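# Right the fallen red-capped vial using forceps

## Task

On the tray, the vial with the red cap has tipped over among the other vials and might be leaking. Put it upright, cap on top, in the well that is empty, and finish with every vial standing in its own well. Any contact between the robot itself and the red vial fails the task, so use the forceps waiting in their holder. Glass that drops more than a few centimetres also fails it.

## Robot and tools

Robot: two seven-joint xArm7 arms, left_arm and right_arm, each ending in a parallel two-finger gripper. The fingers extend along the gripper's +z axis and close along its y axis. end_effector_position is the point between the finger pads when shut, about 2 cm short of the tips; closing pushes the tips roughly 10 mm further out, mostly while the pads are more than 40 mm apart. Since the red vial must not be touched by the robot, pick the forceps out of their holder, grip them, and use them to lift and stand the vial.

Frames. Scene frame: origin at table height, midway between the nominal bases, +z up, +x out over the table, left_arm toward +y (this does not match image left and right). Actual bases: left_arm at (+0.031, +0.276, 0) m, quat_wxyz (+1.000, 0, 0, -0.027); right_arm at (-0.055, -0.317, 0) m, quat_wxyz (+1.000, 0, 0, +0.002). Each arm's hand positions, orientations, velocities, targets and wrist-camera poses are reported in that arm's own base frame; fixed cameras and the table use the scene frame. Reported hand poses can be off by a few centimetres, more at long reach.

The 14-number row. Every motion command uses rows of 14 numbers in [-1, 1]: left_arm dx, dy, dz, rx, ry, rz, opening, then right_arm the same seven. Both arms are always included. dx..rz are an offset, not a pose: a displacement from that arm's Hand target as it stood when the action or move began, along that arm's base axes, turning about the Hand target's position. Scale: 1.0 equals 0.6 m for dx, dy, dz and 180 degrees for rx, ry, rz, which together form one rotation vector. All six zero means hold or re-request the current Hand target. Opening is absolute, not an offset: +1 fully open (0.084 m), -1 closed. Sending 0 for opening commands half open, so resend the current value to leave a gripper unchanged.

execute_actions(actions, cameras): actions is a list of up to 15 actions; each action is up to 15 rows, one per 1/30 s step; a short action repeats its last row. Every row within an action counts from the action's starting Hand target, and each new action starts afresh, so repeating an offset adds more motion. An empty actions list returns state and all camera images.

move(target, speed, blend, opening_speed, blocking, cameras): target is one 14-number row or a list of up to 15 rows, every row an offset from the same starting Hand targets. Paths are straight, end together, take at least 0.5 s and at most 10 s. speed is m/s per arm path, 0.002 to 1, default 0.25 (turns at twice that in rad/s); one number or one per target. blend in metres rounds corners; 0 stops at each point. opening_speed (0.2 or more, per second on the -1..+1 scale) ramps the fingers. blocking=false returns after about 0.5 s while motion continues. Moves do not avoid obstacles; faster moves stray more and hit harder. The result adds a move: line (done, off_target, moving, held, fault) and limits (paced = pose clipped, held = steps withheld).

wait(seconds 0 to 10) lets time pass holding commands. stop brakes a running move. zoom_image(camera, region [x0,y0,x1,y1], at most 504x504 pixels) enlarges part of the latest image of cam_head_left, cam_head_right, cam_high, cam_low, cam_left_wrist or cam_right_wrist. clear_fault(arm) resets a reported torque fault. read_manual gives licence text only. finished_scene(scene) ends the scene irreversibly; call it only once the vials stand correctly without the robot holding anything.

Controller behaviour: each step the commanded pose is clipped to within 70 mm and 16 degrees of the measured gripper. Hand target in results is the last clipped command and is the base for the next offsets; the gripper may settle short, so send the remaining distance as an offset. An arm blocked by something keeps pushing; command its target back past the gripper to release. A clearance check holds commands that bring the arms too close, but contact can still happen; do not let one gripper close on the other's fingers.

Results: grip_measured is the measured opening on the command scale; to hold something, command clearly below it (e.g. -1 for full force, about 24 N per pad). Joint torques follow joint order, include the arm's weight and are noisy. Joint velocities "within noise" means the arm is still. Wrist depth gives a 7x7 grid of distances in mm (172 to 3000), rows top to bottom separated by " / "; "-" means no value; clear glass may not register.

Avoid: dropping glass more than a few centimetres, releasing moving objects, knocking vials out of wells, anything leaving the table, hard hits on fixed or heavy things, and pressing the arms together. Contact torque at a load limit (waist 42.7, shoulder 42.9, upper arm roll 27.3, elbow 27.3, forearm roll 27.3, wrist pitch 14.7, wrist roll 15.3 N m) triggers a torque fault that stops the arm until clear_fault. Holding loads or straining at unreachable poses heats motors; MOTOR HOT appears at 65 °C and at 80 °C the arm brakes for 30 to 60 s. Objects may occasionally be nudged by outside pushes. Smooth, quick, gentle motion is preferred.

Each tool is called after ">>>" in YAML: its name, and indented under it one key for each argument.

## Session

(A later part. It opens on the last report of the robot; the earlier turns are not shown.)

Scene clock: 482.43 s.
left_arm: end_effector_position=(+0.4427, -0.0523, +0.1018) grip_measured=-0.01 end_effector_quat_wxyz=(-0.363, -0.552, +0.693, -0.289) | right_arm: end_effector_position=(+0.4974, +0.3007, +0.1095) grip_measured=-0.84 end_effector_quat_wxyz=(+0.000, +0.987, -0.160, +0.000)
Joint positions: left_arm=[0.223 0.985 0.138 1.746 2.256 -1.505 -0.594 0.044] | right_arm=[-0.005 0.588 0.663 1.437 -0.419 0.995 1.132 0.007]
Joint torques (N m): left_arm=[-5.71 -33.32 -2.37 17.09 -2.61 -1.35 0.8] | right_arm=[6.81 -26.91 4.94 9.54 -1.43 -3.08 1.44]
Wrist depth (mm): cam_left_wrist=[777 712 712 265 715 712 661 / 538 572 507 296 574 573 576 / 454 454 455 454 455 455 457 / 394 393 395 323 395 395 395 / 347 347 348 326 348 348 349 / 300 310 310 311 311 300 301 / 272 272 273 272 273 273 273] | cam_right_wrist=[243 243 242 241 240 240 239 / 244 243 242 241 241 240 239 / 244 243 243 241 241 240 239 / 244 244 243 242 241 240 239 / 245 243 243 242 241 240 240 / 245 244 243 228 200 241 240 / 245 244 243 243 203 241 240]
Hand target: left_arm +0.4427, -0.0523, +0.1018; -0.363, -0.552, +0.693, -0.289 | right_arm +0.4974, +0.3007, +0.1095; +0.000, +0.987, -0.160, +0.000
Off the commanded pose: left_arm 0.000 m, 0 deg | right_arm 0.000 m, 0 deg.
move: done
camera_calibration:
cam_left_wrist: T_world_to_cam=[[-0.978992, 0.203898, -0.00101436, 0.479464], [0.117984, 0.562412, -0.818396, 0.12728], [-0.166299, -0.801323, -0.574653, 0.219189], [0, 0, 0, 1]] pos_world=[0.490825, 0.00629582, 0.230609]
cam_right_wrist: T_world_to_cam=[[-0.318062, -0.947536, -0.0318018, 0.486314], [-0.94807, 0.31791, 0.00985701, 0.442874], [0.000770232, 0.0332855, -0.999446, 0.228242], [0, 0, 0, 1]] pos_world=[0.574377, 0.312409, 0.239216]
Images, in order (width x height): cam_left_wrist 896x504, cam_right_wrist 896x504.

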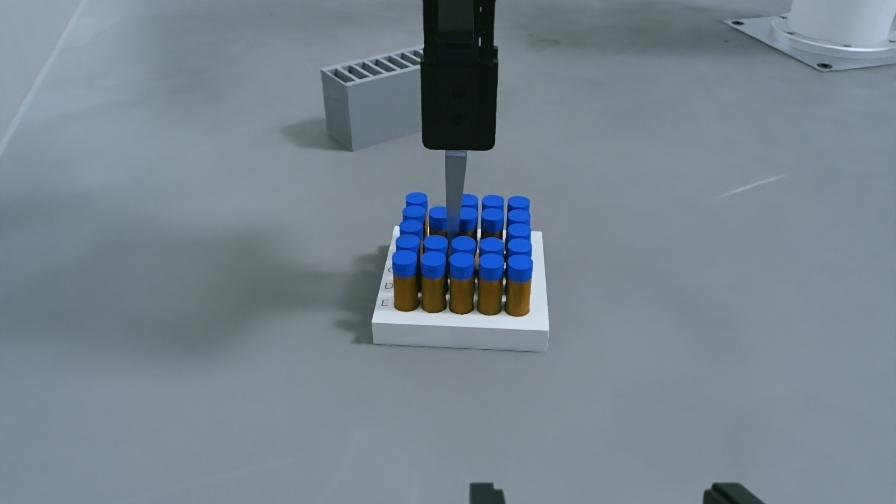

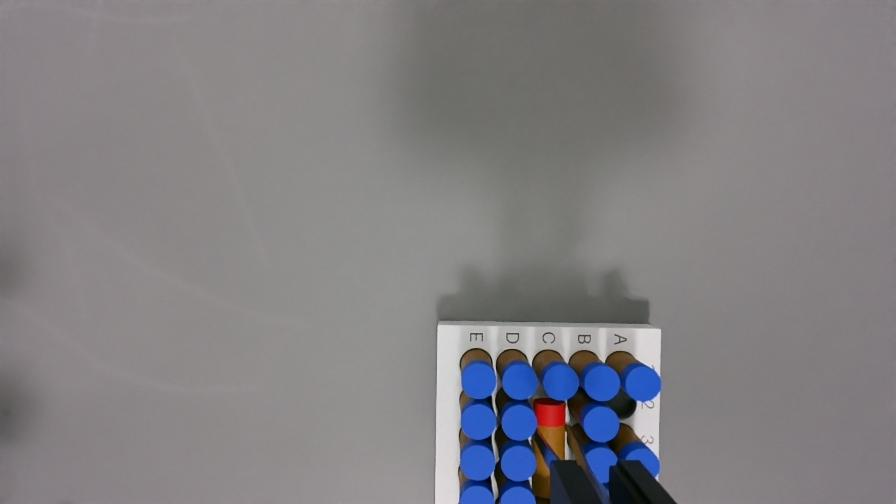

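>>> move:
  target:
    - [0,0,0,0,0,0,0,0,0,0,0,0,0,-0.9]
    - [0,0,0,0,0,0,0,0,0,0.01,0,0,0,-0.9]
  speed: 0.03
  opening_speed: 0.2
  cameras: ["cam_left_wrist","cam_right_wrist"]

>>> zoom_image:
  camera: "cam_right_wrist"
  region: [460, 364, 620, 504]

>>> zoom_image:
  camera: "cam_left_wrist"
  region: [380, 180, 540, 340]

Scene clock: 493.83 s.
left_arm: end_effector_position=(+0.4427, -0.0523, +0.1018) grip_measured=-0.01 end_effector_quat_wxyz=(-0.363, -0.552, +0.693, -0.289) | right_arm: end_effector_position=(+0.4974, +0.3007, +0.1154) grip_measured=-0.84 end_effector_quat_wxyz=(+0.000, +0.987, -0.160, +0.000)
Joint positions: left_arm=[0.223 0.985 0.138 1.746 2.256 -1.505 -0.594 0.044] | right_arm=[-0.007 0.58 0.667 1.443 -0.413 1.007 1.127 0.007]
Joint torques (N m): left_arm=[-5.3 -33.29 -2.27 17.01 -2.49 -1.69 0.65] | right_arm=[-6.94 -38.33 10.93 15.31 1.62 -0.5 -1.11]
Wrist depth (mm): cam_left_wrist=[775 712 711 272 709 713 660 / 539 573 509 296 574 575 576 / 455 455 454 455 456 454 456 / 394 394 394 323 394 395 395 / 346 348 348 326 348 348 349 / 300 311 310 311 310 300 301 / 272 273 273 273 273 272 272] | cam_right_wrist=[250 249 248 247 246 245 245 / 250 249 249 247 246 246 245 / 250 249 248 248 247 246 245 / 250 250 248 248 247 246 245 / 250 250 248 248 247 246 245 / 250 250 249 234 206 246 246 / 251 250 249 248 206 246 246]
Hand target: left_arm +0.4427, -0.0523, +0.1018; -0.363, -0.552, +0.693, -0.289 | right_arm +0.4974, +0.3007, +0.1155; +0.000, +0.987, -0.160, +0.000
Off the commanded pose: left_arm 0.000 m, 0 deg | right_arm 0.000 m, 0 deg.
move: done
camera_calibration:
cam_left_wrist: T_world_to_cam=[[-0.978992, 0.203898, -0.00101436, 0.479464], [0.117984, 0.562412, -0.818396, 0.12728], [-0.166299, -0.801323, -0.574653, 0.219189], [0, 0, 0, 1]] pos_world=[0.490825, 0.00629582, 0.230609]
cam_right_wrist: T_world_to_cam=[[-0.318062, -0.947536, -0.0318018, 0.486498], [-0.94807, 0.31791, 0.00985701, 0.442817], [0.000770232, 0.0332855, -0.999446, 0.234039], [0, 0, 0, 1]] pos_world=[0.574377, 0.312409, 0.245016]
Images, in order (width x height): cam_left_wrist 896x504, cam_right_wrist 896x504.

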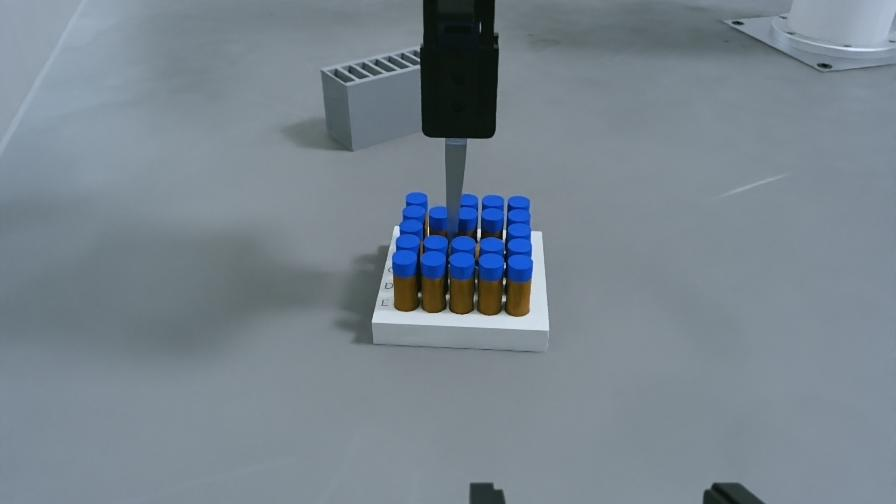

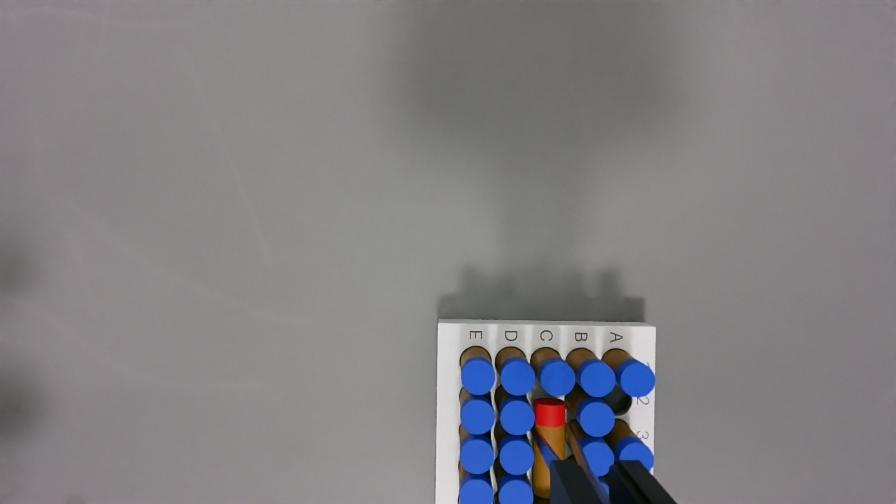

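Scaled by 3.150 from the camera's 896x504 image, which has a finer 1280x720 frame.

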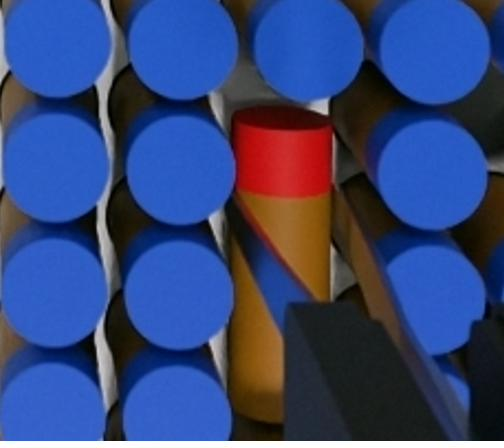

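Scaled by 3.150 from the camera's 896x504 image, which has a finer 1280x720 frame.

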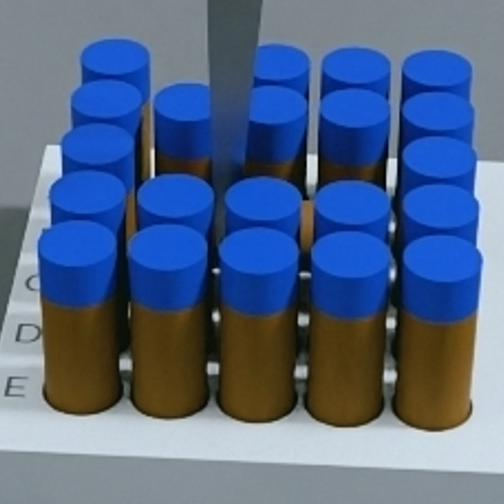

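>>> move:
  target: [0,0,0,0,0,0,0,0,0,0.09,0,0,0,-0.9]
  speed: 0.05
  cameras: ["cam_left_wrist","cam_right_wrist","cam_low"]

>>> zoom_image:
  camera: "cam_right_wrist"
  region: [460, 344, 640, 504]

>>> zoom_image:
  camera: "cam_left_wrist"
  region: [360, 80, 560, 280]

Scene clock: 501.50 s.
left_arm: end_effector_position=(+0.4427, -0.0523, +0.1018) grip_measured=-0.01 end_effector_quat_wxyz=(-0.363, -0.552, +0.693, -0.289) | right_arm: end_effector_position=(+0.4974, +0.3007, +0.1694) grip_measured=-0.84 end_effector_quat_wxyz=(+0.000, +0.987, -0.160, +0.000)
Joint positions: left_arm=[0.223 0.985 0.138 1.746 2.256 -1.505 -0.594 0.044] | right_arm=[-0.022 0.514 0.701 1.508 -0.359 1.126 1.093 0.007]
Joint torques (N m): left_arm=[-5 -33.34 -2.36 17 -2.4 -1.76 0.65] | right_arm=[-6.96 -36.91 10.44 15.87 1.63 -0.32 -1.24]
Wrist depth (mm): cam_left_wrist=[775 711 712 659 717 712 660 / 538 574 508 509 573 574 577 / 453 454 455 457 455 457 456 / 394 394 394 322 394 394 395 / 347 348 348 326 348 347 348 / 301 311 311 311 311 301 301 / 272 272 272 272 272 273 273] | cam_right_wrist=[305 303 303 302 300 300 298 / 304 303 303 302 301 299 299 / 305 304 303 302 301 300 299 / 305 304 303 302 301 300 299 / 306 304 303 302 292 300 299 / 306 304 303 302 286 301 300 / 306 305 304 303 - 301 300]
Hand target: left_arm +0.4427, -0.0523, +0.1018; -0.363, -0.552, +0.693, -0.289 | right_arm +0.4974, +0.3007, +0.1695; +0.000, +0.987, -0.160, +0.000
Off the commanded pose: left_arm 0.000 m, 0 deg | right_arm 0.000 m, 0 deg.
move: done
camera_calibration:
cam_left_wrist: T_world_to_cam=[[-0.978992, 0.203898, -0.00101436, 0.479464], [0.117984, 0.562412, -0.818396, 0.12728], [-0.166299, -0.801323, -0.574653, 0.219189], [0, 0, 0, 1]] pos_world=[0.490825, 0.00629582, 0.230609]
cam_right_wrist: T_world_to_cam=[[-0.318062, -0.947536, -0.0318018, 0.488219], [-0.94807, 0.31791, 0.00985701, 0.442284], [0.000770232, 0.0332855, -0.999446, 0.288109], [0, 0, 0, 1]] pos_world=[0.574377, 0.312409, 0.299116]
Images, in order (width x height): cam_low 504x504, cam_left_wrist 896x504, cam_right_wrist 896x504.

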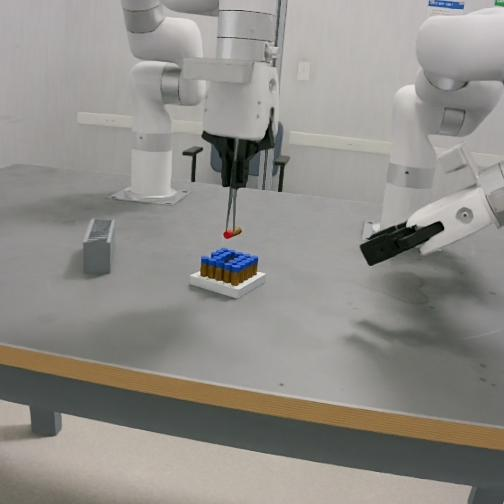

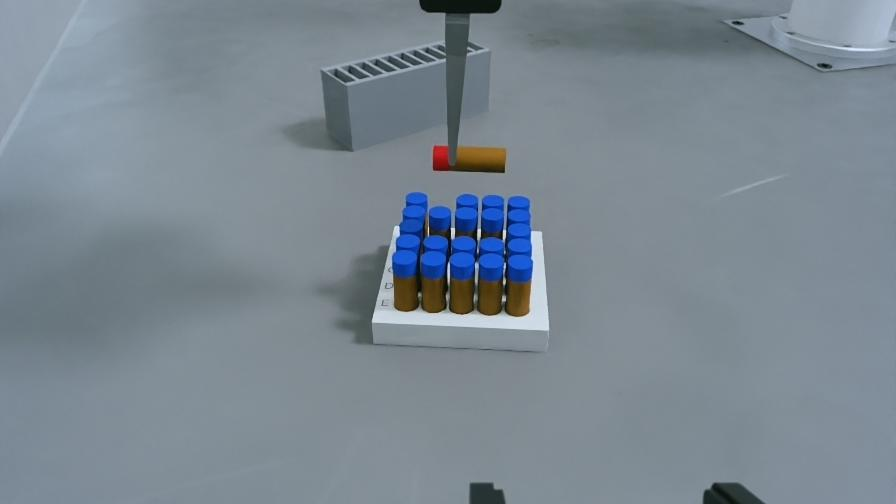

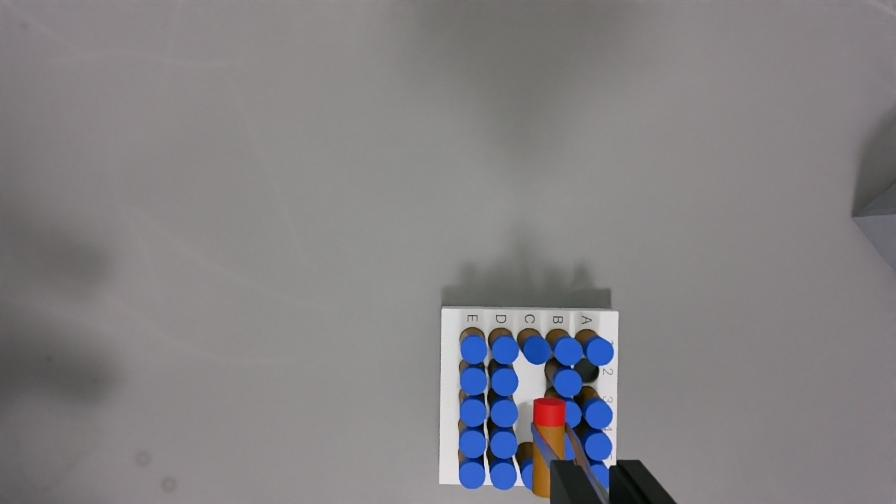

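Scaled by 2.800 from the camera's 896x504 image, which has a finer 1280x720 frame.

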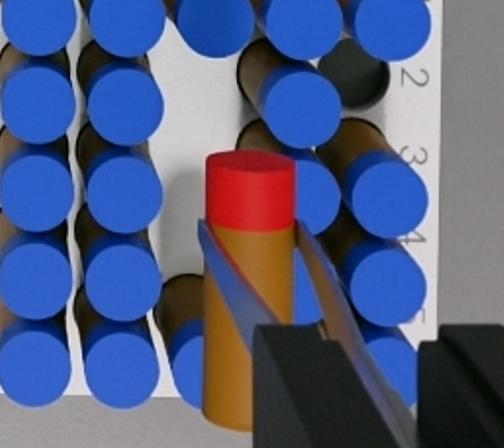

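Scaled by 2.520 from the camera's 896x504 image, which has a finer 1280x720 frame.

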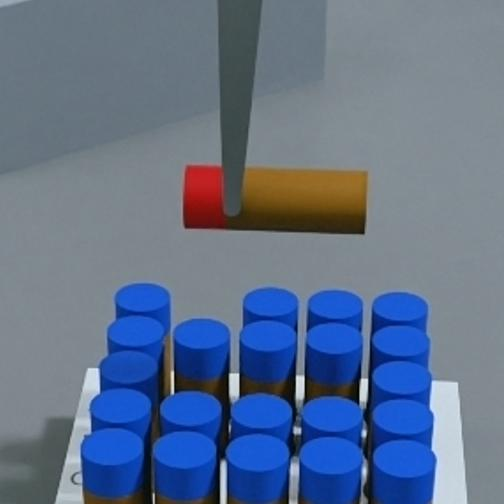

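>>> zoom_image:
  camera: "cam_left_wrist"
  region: [370, 280, 550, 360]

Scaled by 2.800 from the camera's 896x504 image, which has a finer 1280x720 frame.

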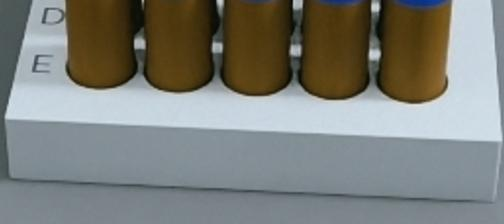

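>>> move:
  target:
    - [0,0,0,0,0,0,0,-0.187,-0.0645,0,0,0,0.25,-0.9]
    - [0,0,0,0,0,0,0,-0.187,-0.0645,-0.1,0,0,0.25,-0.9]
  speed: [0.12,0.08]
  blend: 0.02
  cameras: ["cam_left_wrist","cam_right_wrist"]

>>> zoom_image:
  camera: "cam_right_wrist"
  region: [440, 324, 640, 504]

Scene clock: 598.60 s.
left_arm: end_effector_position=(+0.4427, -0.0523, +0.1018) grip_measured=-0.01 end_effector_quat_wxyz=(-0.363, -0.552, +0.693, -0.289) | right_arm: end_effector_position=(+0.3851, +0.2619, +0.1095) grip_measured=-0.84 end_effector_quat_wxyz=(+0.000, +0.973, +0.230, +0.000)
Joint positions: left_arm=[0.223 0.985 0.138 1.746 2.256 -1.505 -0.594 0.044] | right_arm=[-0.283 0.227 0.9 0.929 -0.248 0.801 0.315 0.007]
Joint torques (N m): left_arm=[-4.57 -33.24 -2.24 16.9 -2.21 -1.95 0.4] | right_arm=[6.92 -13.32 1.01 15.27 -1.53 -3.08 1.37]
Wrist depth (mm): cam_left_wrist=[771 707 713 713 662 660 662 / 536 573 509 512 539 540 574 / 455 455 454 454 457 456 455 / 394 394 395 322 394 394 395 / 346 347 348 326 348 348 348 / 300 311 311 311 311 301 300 / 273 272 273 272 272 273 273] | cam_right_wrist=[244 243 242 241 199 240 239 / 244 243 242 242 220 226 239 / 245 244 243 242 199 240 239 / 245 243 243 242 241 240 239 / 245 244 243 242 242 240 239 / 245 244 243 242 241 241 240 / 245 244 243 243 241 241 240]
Hand target: left_arm +0.4427, -0.0523, +0.1018; -0.363, -0.552, +0.693, -0.289 | right_arm +0.3852, +0.2620, +0.1095; +0.000, +0.973, +0.230, +0.000
Off the commanded pose: left_arm 0.000 m, 0 deg | right_arm 0.000 m, 0 deg.
move: done
camera_calibration:
cam_left_wrist: T_world_to_cam=[[-0.978992, 0.203898, -0.00101436, 0.479464], [0.117984, 0.562412, -0.818396, 0.12728], [-0.166299, -0.801323, -0.574653, 0.219189], [0, 0, 0, 1]] pos_world=[0.490825, 0.00629582, 0.230609]
cam_right_wrist: T_world_to_cam=[[0.445211, -0.894859, -0.0318476, 0.106154], [-0.89513, -0.445697, 0.00984995, 0.528479], [-0.0230087, 0.0241224, -0.999444, 0.241075], [0, 0, 0, 1]] pos_world=[0.431343, 0.324719, 0.239116]
Images, in order (width x height): cam_left_wrist 896x504, cam_right_wrist 896x504.

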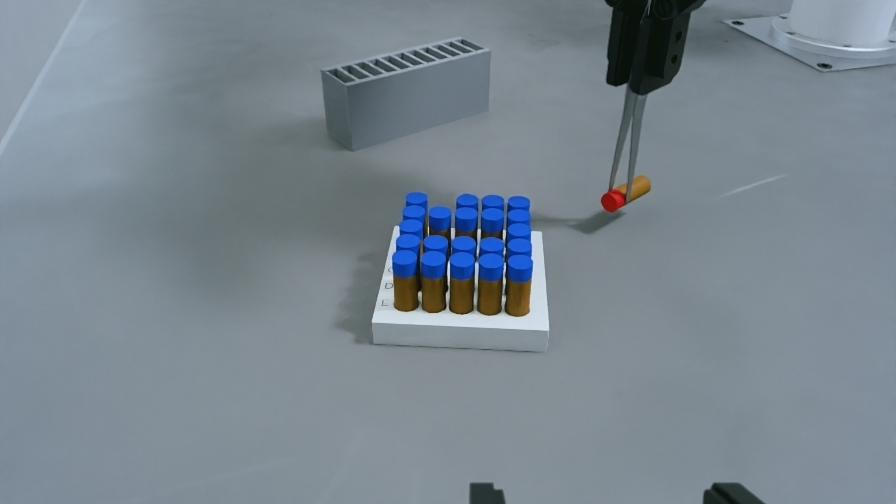

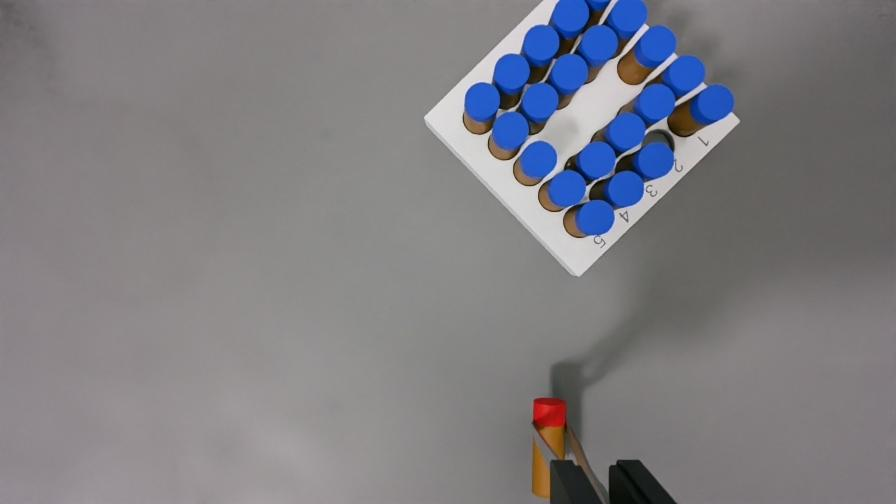

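Scaled by 2.520 from the camera's 896x504 image, which has a finer 1280x720 frame.

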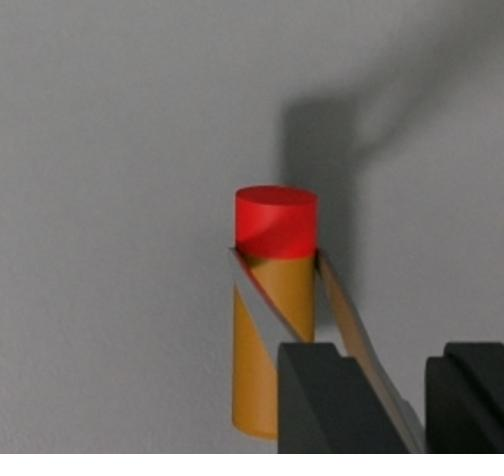

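>>> move:
  target: [0,0,0,0,0,0,0,0,0,-0.0205,0,0,0,-0.9]
  speed: 0.05
  cameras: ["cam_left_wrist","cam_right_wrist"]

>>> zoom_image:
  camera: "cam_left_wrist"
  region: [560, 120, 700, 260]

>>> zoom_image:
  camera: "cam_right_wrist"
  region: [440, 324, 640, 504]

Scene clock: 604.00 s.
left_arm: end_effector_position=(+0.4427, -0.0523, +0.1018) grip_measured=-0.01 end_effector_quat_wxyz=(-0.363, -0.552, +0.693, -0.289) | right_arm: end_effector_position=(+0.3852, +0.2620, +0.0972) grip_measured=-0.84 end_effector_quat_wxyz=(+0.000, +0.973, +0.230, +0.000)
Joint positions: left_arm=[0.223 0.985 0.138 1.746 2.256 -1.505 -0.594 0.044] | right_arm=[-0.266 0.259 0.881 0.92 -0.286 0.773 0.343 0.007]
Joint torques (N m): left_arm=[-4.79 -33.26 -2.17 17 -2.13 -2.18 0.41] | right_arm=[6.64 -13.84 1.53 9.25 -1.57 -3.04 1.29]
Wrist depth (mm): cam_left_wrist=[771 716 709 714 657 660 657 / 537 572 507 511 509 539 574 / 455 456 455 456 456 456 456 / 395 393 395 322 394 395 396 / 347 347 347 326 348 348 348 / 300 311 311 311 311 300 301 / 272 273 272 273 273 273 273] | cam_right_wrist=[232 231 230 229 187 227 227 / 232 231 230 229 197 214 227 / 232 231 230 230 187 228 227 / 232 232 230 230 215 228 227 / 232 232 231 230 229 228 228 / 233 232 231 230 229 229 228 / 233 232 231 230 229 229 228]
Hand target: left_arm +0.4427, -0.0523, +0.1018; -0.363, -0.552, +0.693, -0.289 | right_arm +0.3852, +0.2620, +0.0972; +0.000, +0.973, +0.230, +0.000
Off the commanded pose: left_arm 0.000 m, 0 deg | right_arm 0.000 m, 0 deg.
move: done
camera_calibration:
cam_left_wrist: T_world_to_cam=[[-0.978992, 0.203898, -0.00101436, 0.479464], [0.117984, 0.562412, -0.818396, 0.12728], [-0.166299, -0.801323, -0.574653, 0.219189], [0, 0, 0, 1]] pos_world=[0.490825, 0.00629582, 0.230609]
cam_right_wrist: T_world_to_cam=[[0.445132, -0.894898, -0.0318472, 0.105812], [-0.895169, -0.445618, 0.0098514, 0.52859], [-0.0230077, 0.0241234, -0.999444, 0.228881], [0, 0, 0, 1]] pos_world=[0.431343, 0.324719, 0.226916]
Images, in order (width x height): cam_left_wrist 896x504, cam_right_wrist 896x504.

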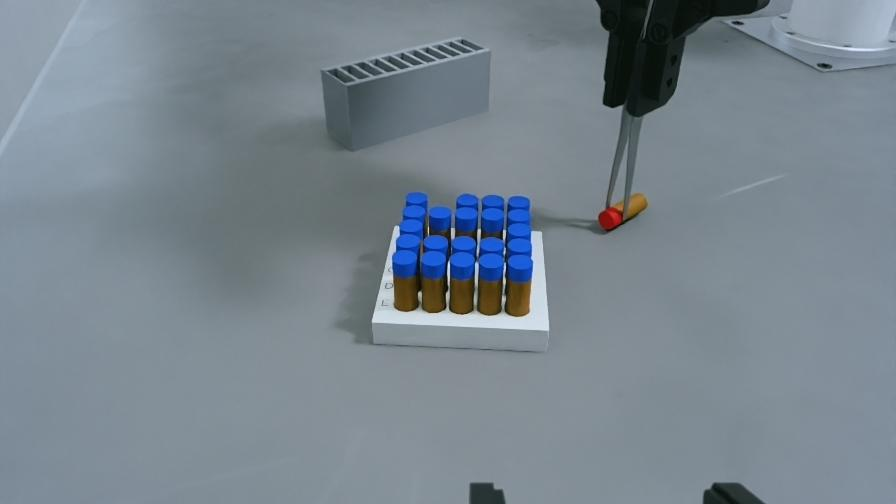

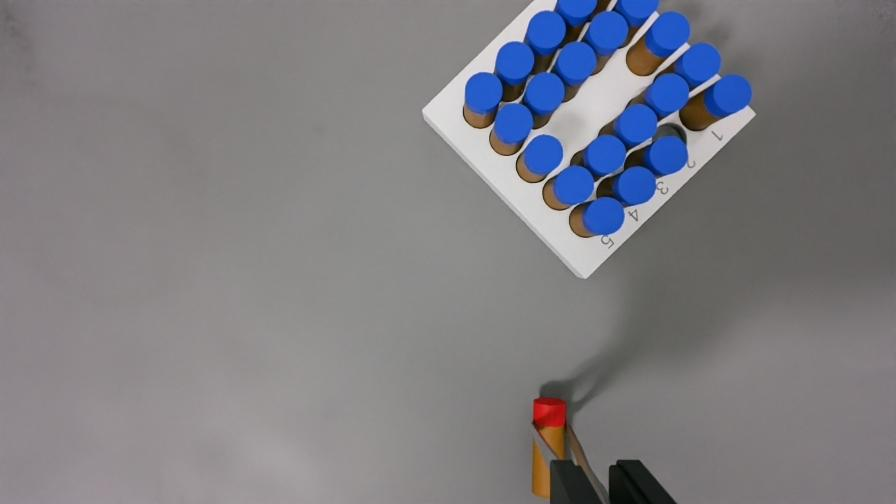

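Scaled by 3.600 from the camera's 896x504 image, which has a finer 1280x720 frame.

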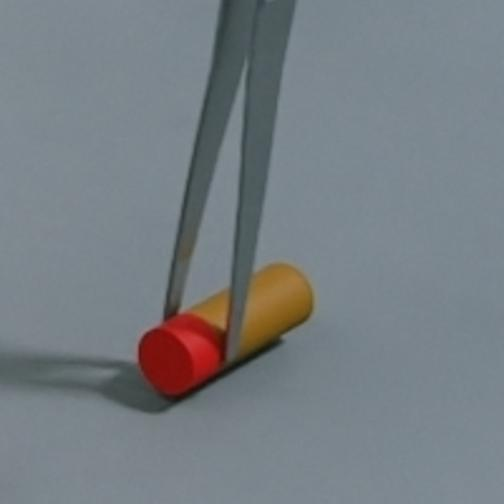

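Scaled by 2.520 from the camera's 896x504 image, which has a finer 1280x720 frame.

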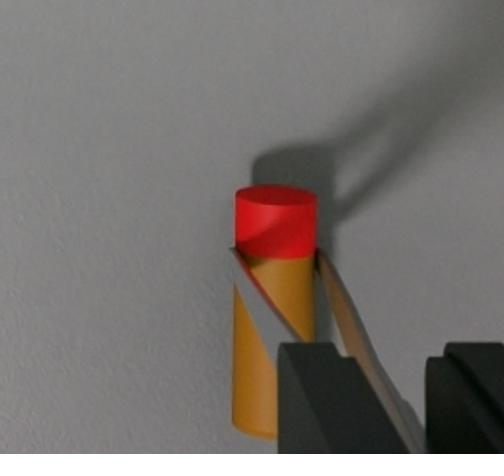

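>>> move:
  target: [0,0,0,0,0,0,0,0,0,-0.0025,0,0,0,-0.9]
  speed: 0.02
  cameras: ["cam_left_wrist","cam_right_wrist"]

>>> zoom_image:
  camera: "cam_left_wrist"
  region: [580, 170, 670, 260]

>>> zoom_image:
  camera: "cam_right_wrist"
  region: [440, 324, 640, 504]

Scene clock: 608.90 s.
left_arm: end_effector_position=(+0.4427, -0.0523, +0.1018) grip_measured=-0.01 end_effector_quat_wxyz=(-0.363, -0.552, +0.693, -0.289) | right_arm: end_effector_position=(+0.3852, +0.2620, +0.0957) grip_measured=-0.84 end_effector_quat_wxyz=(+0.000, +0.973, +0.230, +0.000)
Joint positions: left_arm=[0.223 0.985 0.138 1.746 2.256 -1.505 -0.594 0.044] | right_arm=[-0.264 0.263 0.879 0.919 -0.291 0.77 0.346 0.007]
Joint torques (N m): left_arm=[-4.69 -33.36 -2.19 17.07 -2.1 -2.36 0.24] | right_arm=[6.73 -13.75 1.62 9.13 -1.75 -2.97 1.34]
Wrist depth (mm): cam_left_wrist=[775 712 711 713 360 657 660 / 540 573 508 511 507 538 575 / 455 455 455 456 455 454 456 / 394 394 394 322 394 394 395 / 347 348 347 327 348 349 350 / 300 311 311 311 311 301 301 / 272 273 273 272 273 273 273] | cam_right_wrist=[230 229 228 228 185 226 226 / 231 229 229 228 188 212 226 / 230 230 229 228 185 226 226 / 231 230 229 228 214 226 226 / 231 230 229 228 228 227 226 / 231 230 229 229 228 227 226 / 231 230 229 229 228 227 226]
Hand target: left_arm +0.4427, -0.0523, +0.1018; -0.363, -0.552, +0.693, -0.289 | right_arm +0.3852, +0.2620, +0.0957; +0.000, +0.973, +0.230, +0.000
Off the commanded pose: left_arm 0.000 m, 0 deg | right_arm 0.000 m, 0 deg.
move: done
camera_calibration:
cam_left_wrist: T_world_to_cam=[[-0.978992, 0.203898, -0.00101436, 0.479464], [0.117984, 0.562412, -0.818396, 0.12728], [-0.166299, -0.801323, -0.574653, 0.219189], [0, 0, 0, 1]] pos_world=[0.490825, 0.00629582, 0.230609]
cam_right_wrist: T_world_to_cam=[[0.445132, -0.894898, -0.0318472, 0.105764], [-0.895169, -0.445618, 0.0098514, 0.528605], [-0.0230077, 0.0241234, -0.999444, 0.227382], [0, 0, 0, 1]] pos_world=[0.431343, 0.324719, 0.225416]
Images, in order (width x height): cam_left_wrist 896x504, cam_right_wrist 896x504.

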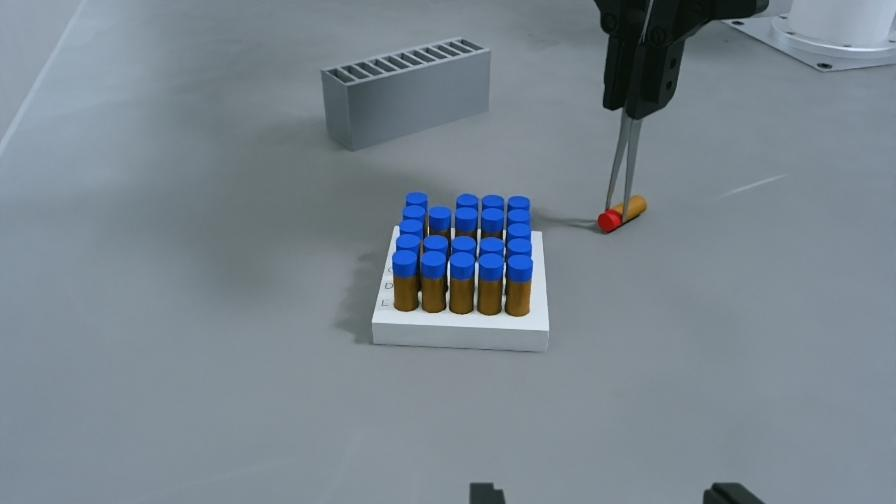

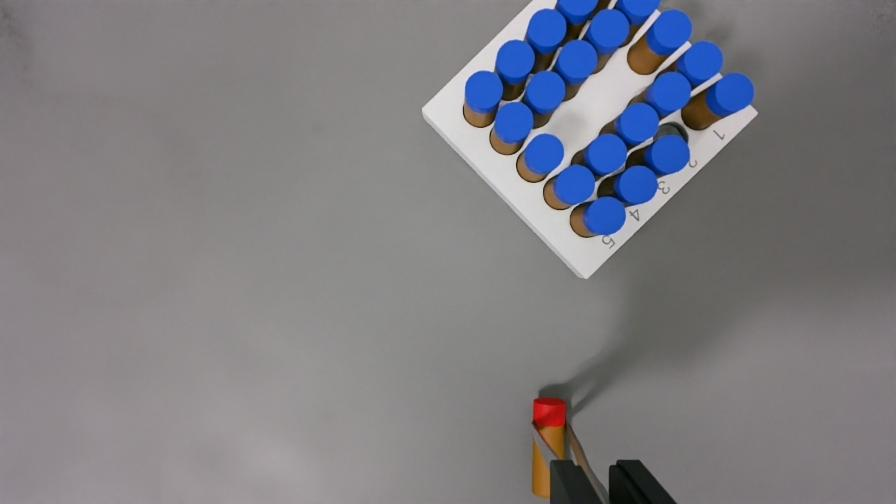

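Scaled by 5.600 from the camera's 896x504 image, which has a finer 1280x720 frame.

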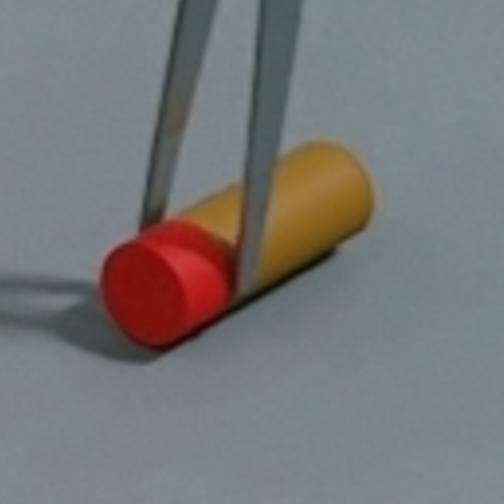

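Scaled by 2.520 from the camera's 896x504 image, which has a finer 1280x720 frame.

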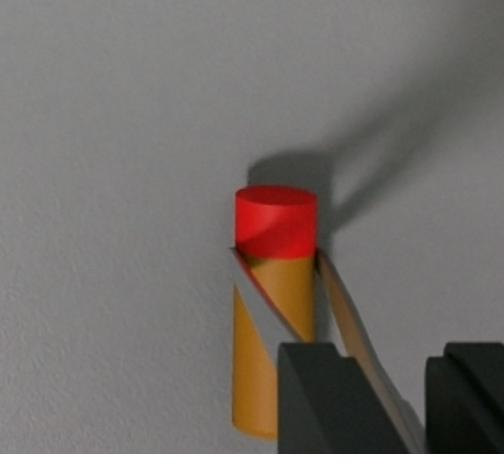

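>>> move:
  target:
    - [0,0,0,0,0,0,0,0,0,-0.0012,0,0,0,-0.9]
    - [0,0,0,0,0,0,0,0,0,-0.0012,0,0,0,-0.72]
  speed: 0.02
  opening_speed: 0.2
  cameras: ["cam_left_wrist","cam_right_wrist"]

>>> zoom_image:
  camera: "cam_left_wrist"
  region: [580, 170, 670, 260]

>>> zoom_image:
  camera: "cam_right_wrist"
  region: [440, 324, 640, 504]

Scene clock: 617.70 s.
left_arm: end_effector_position=(+0.4427, -0.0523, +0.1018) grip_measured=-0.01 end_effector_quat_wxyz=(-0.363, -0.552, +0.693, -0.289) | right_arm: end_effector_position=(+0.3852, +0.2620, +0.0949) grip_measured=-0.74 end_effector_quat_wxyz=(+0.000, +0.973, +0.230, +0.000)
Joint positions: left_arm=[0.223 0.985 0.138 1.746 2.256 -1.505 -0.594 0.044] | right_arm=[-0.262 0.265 0.877 0.919 -0.294 0.768 0.348 0.011]
Joint torques (N m): left_arm=[-4.61 -33.55 -2.12 17.02 -2.03 -2.52 0.11] | right_arm=[6.67 -16.55 2.15 10.53 -1.17 -1.9 1.33]
Wrist depth (mm): cam_left_wrist=[777 713 713 713 359 661 660 / 539 575 509 512 508 540 573 / 455 455 455 455 434 456 457 / 394 393 395 322 394 394 395 / 347 347 348 326 348 348 348 / 301 311 311 311 311 301 300 / 272 272 273 273 273 272 273] | cam_right_wrist=[229 229 228 227 185 225 224 / 229 229 228 227 188 211 225 / 230 229 228 227 185 225 225 / 230 229 228 228 213 226 225 / 230 229 228 227 227 226 225 / 230 230 229 228 227 226 226 / 230 229 228 228 226 226 226]
Hand target: left_arm +0.4427, -0.0523, +0.1018; -0.363, -0.552, +0.693, -0.289 | right_arm +0.3852, +0.2620, +0.0950; +0.000, +0.973, +0.230, +0.000
Off the commanded pose: left_arm 0.000 m, 0 deg | right_arm 0.000 m, 0 deg.
move: done
camera_calibration:
cam_left_wrist: T_world_to_cam=[[-0.978992, 0.203898, -0.00101436, 0.479464], [0.117984, 0.562412, -0.818396, 0.12728], [-0.166299, -0.801323, -0.574653, 0.219189], [0, 0, 0, 1]] pos_world=[0.490825, 0.00629582, 0.230609]
cam_right_wrist: T_world_to_cam=[[0.445131, -0.894899, -0.0318472, 0.10574], [-0.89517, -0.445616, 0.00985142, 0.528613], [-0.0230076, 0.0241235, -0.999444, 0.226582], [0, 0, 0, 1]] pos_world=[0.431343, 0.324719, 0.224616]
Images, in order (width x height): cam_left_wrist 896x504, cam_right_wrist 896x504.

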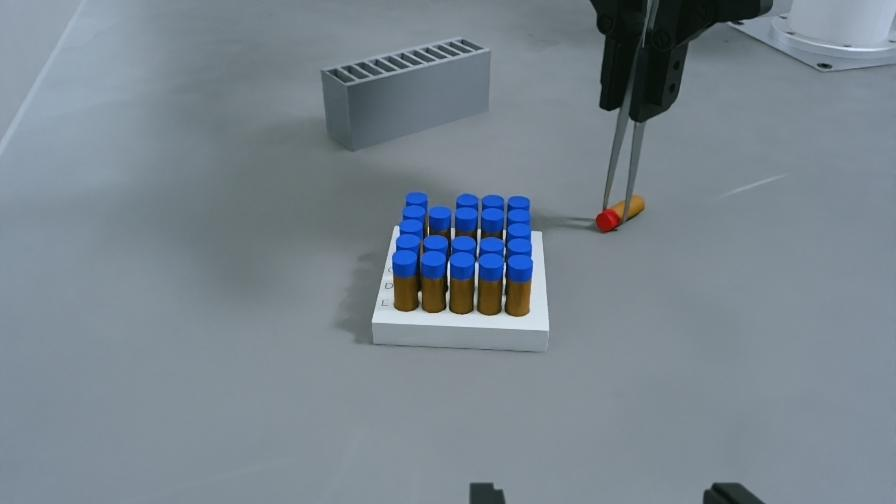

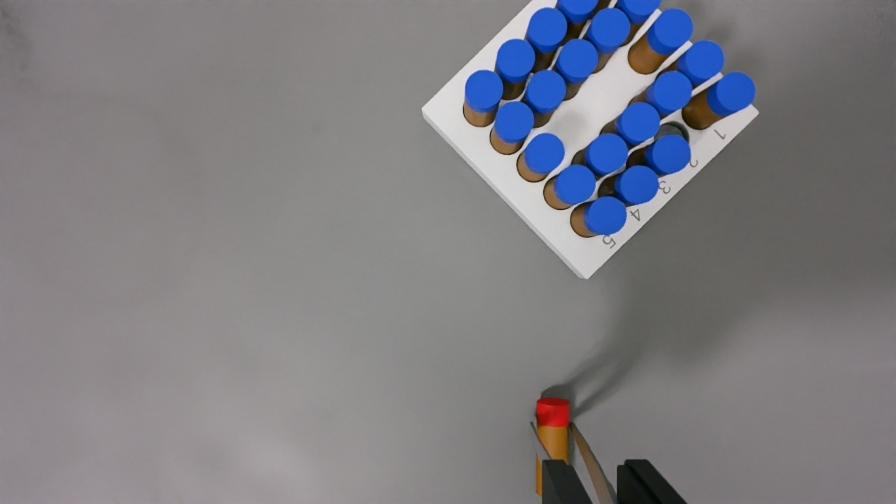

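Scaled by 5.600 from the camera's 896x504 image, which has a finer 1280x720 frame.

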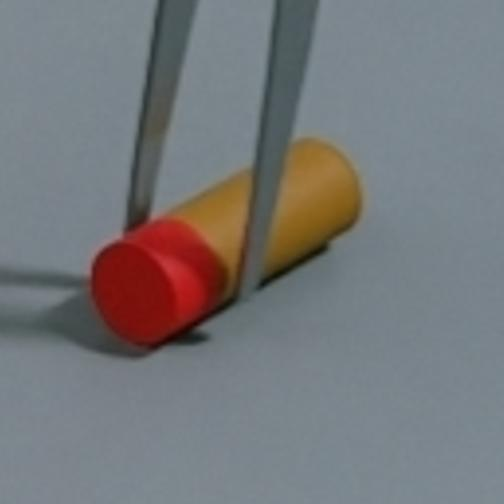

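Scaled by 2.520 from the camera's 896x504 image, which has a finer 1280x720 frame.

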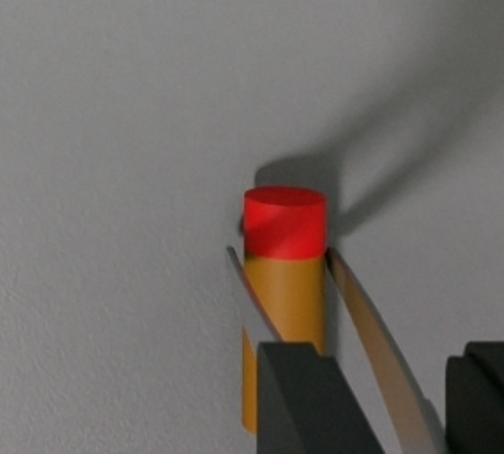

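>>> move:
  target:
    - [0,0,0,0,0,0,0,0.0006,-0.0012,0.0005,0,0,0,-0.68]
    - [0,0,0,0,0,0,0,0.0006,-0.0012,0.0667,0,0,0,-0.68]
    - [0,0,0,0,0,0,0,0.1368,0.067,0.0017,-0.112,0.2235,0,-0.68]
  speed: [0.02,0.08,0.2]
  opening_speed: 0.2
  cameras: ["cam_left_wrist","cam_right_wrist","cam_head_right"]

>>> zoom_image:
  camera: "cam_left_wrist"
  region: [540, 80, 720, 260]

>>> zoom_image:
  camera: "cam_right_wrist"
  region: [440, 324, 640, 504]

Scene clock: 647.40 s.
left_arm: end_effector_position=(+0.4427, -0.0523, +0.1018) grip_measured=-0.01 end_effector_quat_wxyz=(-0.363, -0.552, +0.693, -0.289) | right_arm: end_effector_position=(+0.4663, +0.3016, +0.0957) grip_measured=-0.70 end_effector_quat_wxyz=(+0.065, +0.924, +0.214, -0.309)
Joint positions: left_arm=[0.223 0.985 0.138 1.746 2.256 -1.505 -0.594 0.044] | right_arm=[0.419 1.29 0.573 2.707 -0.401 2.109 0.229 0.013]
Joint torques (N m): left_arm=[-4.35 -33.75 -2.13 16.92 -1.67 -2.96 0.07] | right_arm=[6.74 -48.21 0.49 13.33 2.08 -1.7 -1.24]
Wrist depth (mm): cam_left_wrist=[776 709 656 218 237 713 662 / 537 573 508 493 507 575 577 / 455 455 455 455 456 456 456 / 395 394 394 321 395 395 395 / 347 347 347 327 348 348 348 / 300 311 311 311 311 300 301 / 272 272 273 272 273 272 273] | cam_right_wrist=[- - - - - - - / 176 176 178 177 - - - / 193 191 190 182 - - 182 / 207 206 204 199 - - 199 / 229 227 226 231 - 227 220 / 257 255 253 251 249 247 240 / 294 283 288 276 274 273 277]
Hand target: left_arm +0.4427, -0.0523, +0.1018; -0.363, -0.552, +0.693, -0.289 | right_arm +0.4673, +0.3022, +0.0960; +0.088, +0.899, +0.212, -0.372
Off the commanded pose: left_arm 0.000 m, 0 deg | right_arm 0.001 m, 8 deg.
elbow stopped short (right arm): the move would have taken joint 4 (elbow) straighter than the controller allows.
move: off_target (right_arm)
camera_calibration:
cam_left_wrist: T_world_to_cam=[[-0.978992, 0.203898, -0.00101436, 0.479464], [0.117984, 0.562412, -0.818396, 0.12728], [-0.166299, -0.801323, -0.574653, 0.219189], [0, 0, 0, 1]] pos_world=[0.490825, 0.00629582, 0.230609]
cam_right_wrist: T_world_to_cam=[[0.417716, -0.907825, -0.0369728, 0.122329], [-0.711651, -0.352207, 0.607868, 0.447862], [-0.56486, -0.227604, -0.793177, 0.537122], [0, 0, 0, 1]] pos_world=[0.571022, 0.391044, 0.158314]
Images, in order (width x height): cam_head_right 504x504, cam_left_wrist 896x504, cam_right_wrist 896x504.

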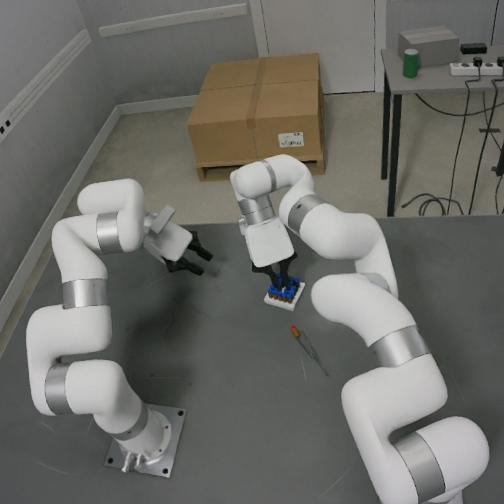

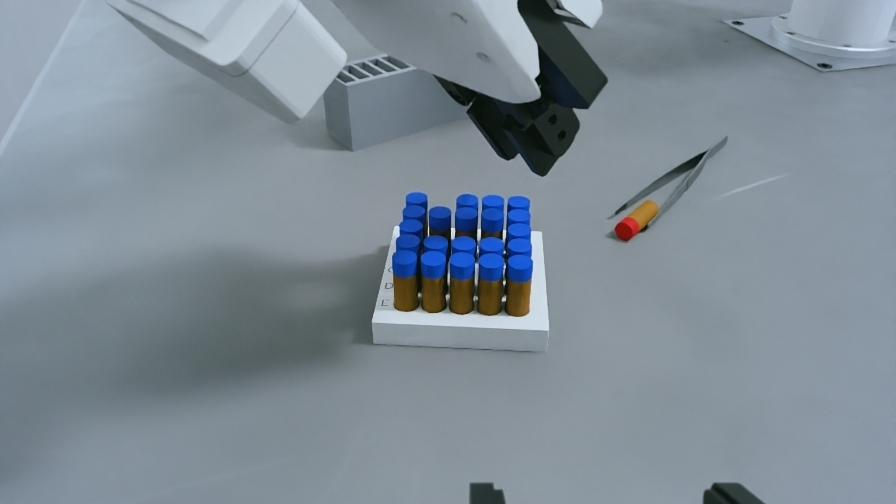

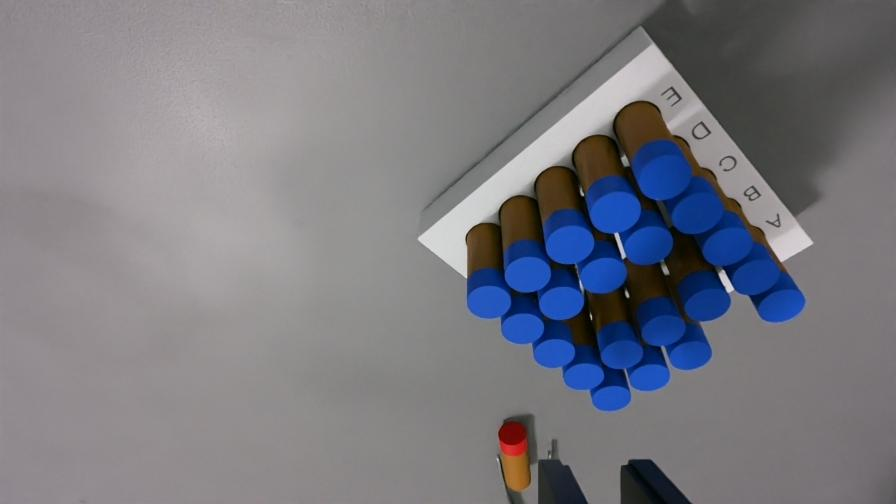

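Scaled by 2.800 from the camera's 896x504 image, which has a finer 1280x720 frame.

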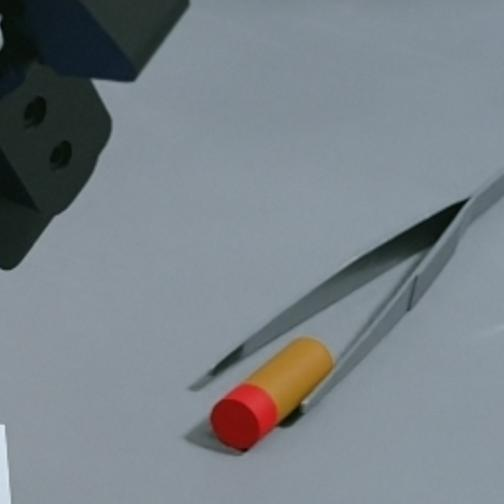

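Scaled by 2.520 from the camera's 896x504 image, which has a finer 1280x720 frame.

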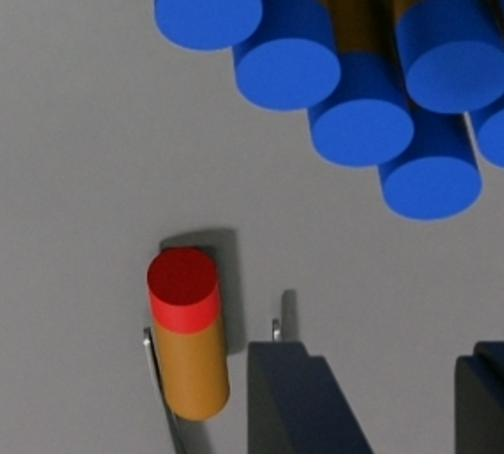

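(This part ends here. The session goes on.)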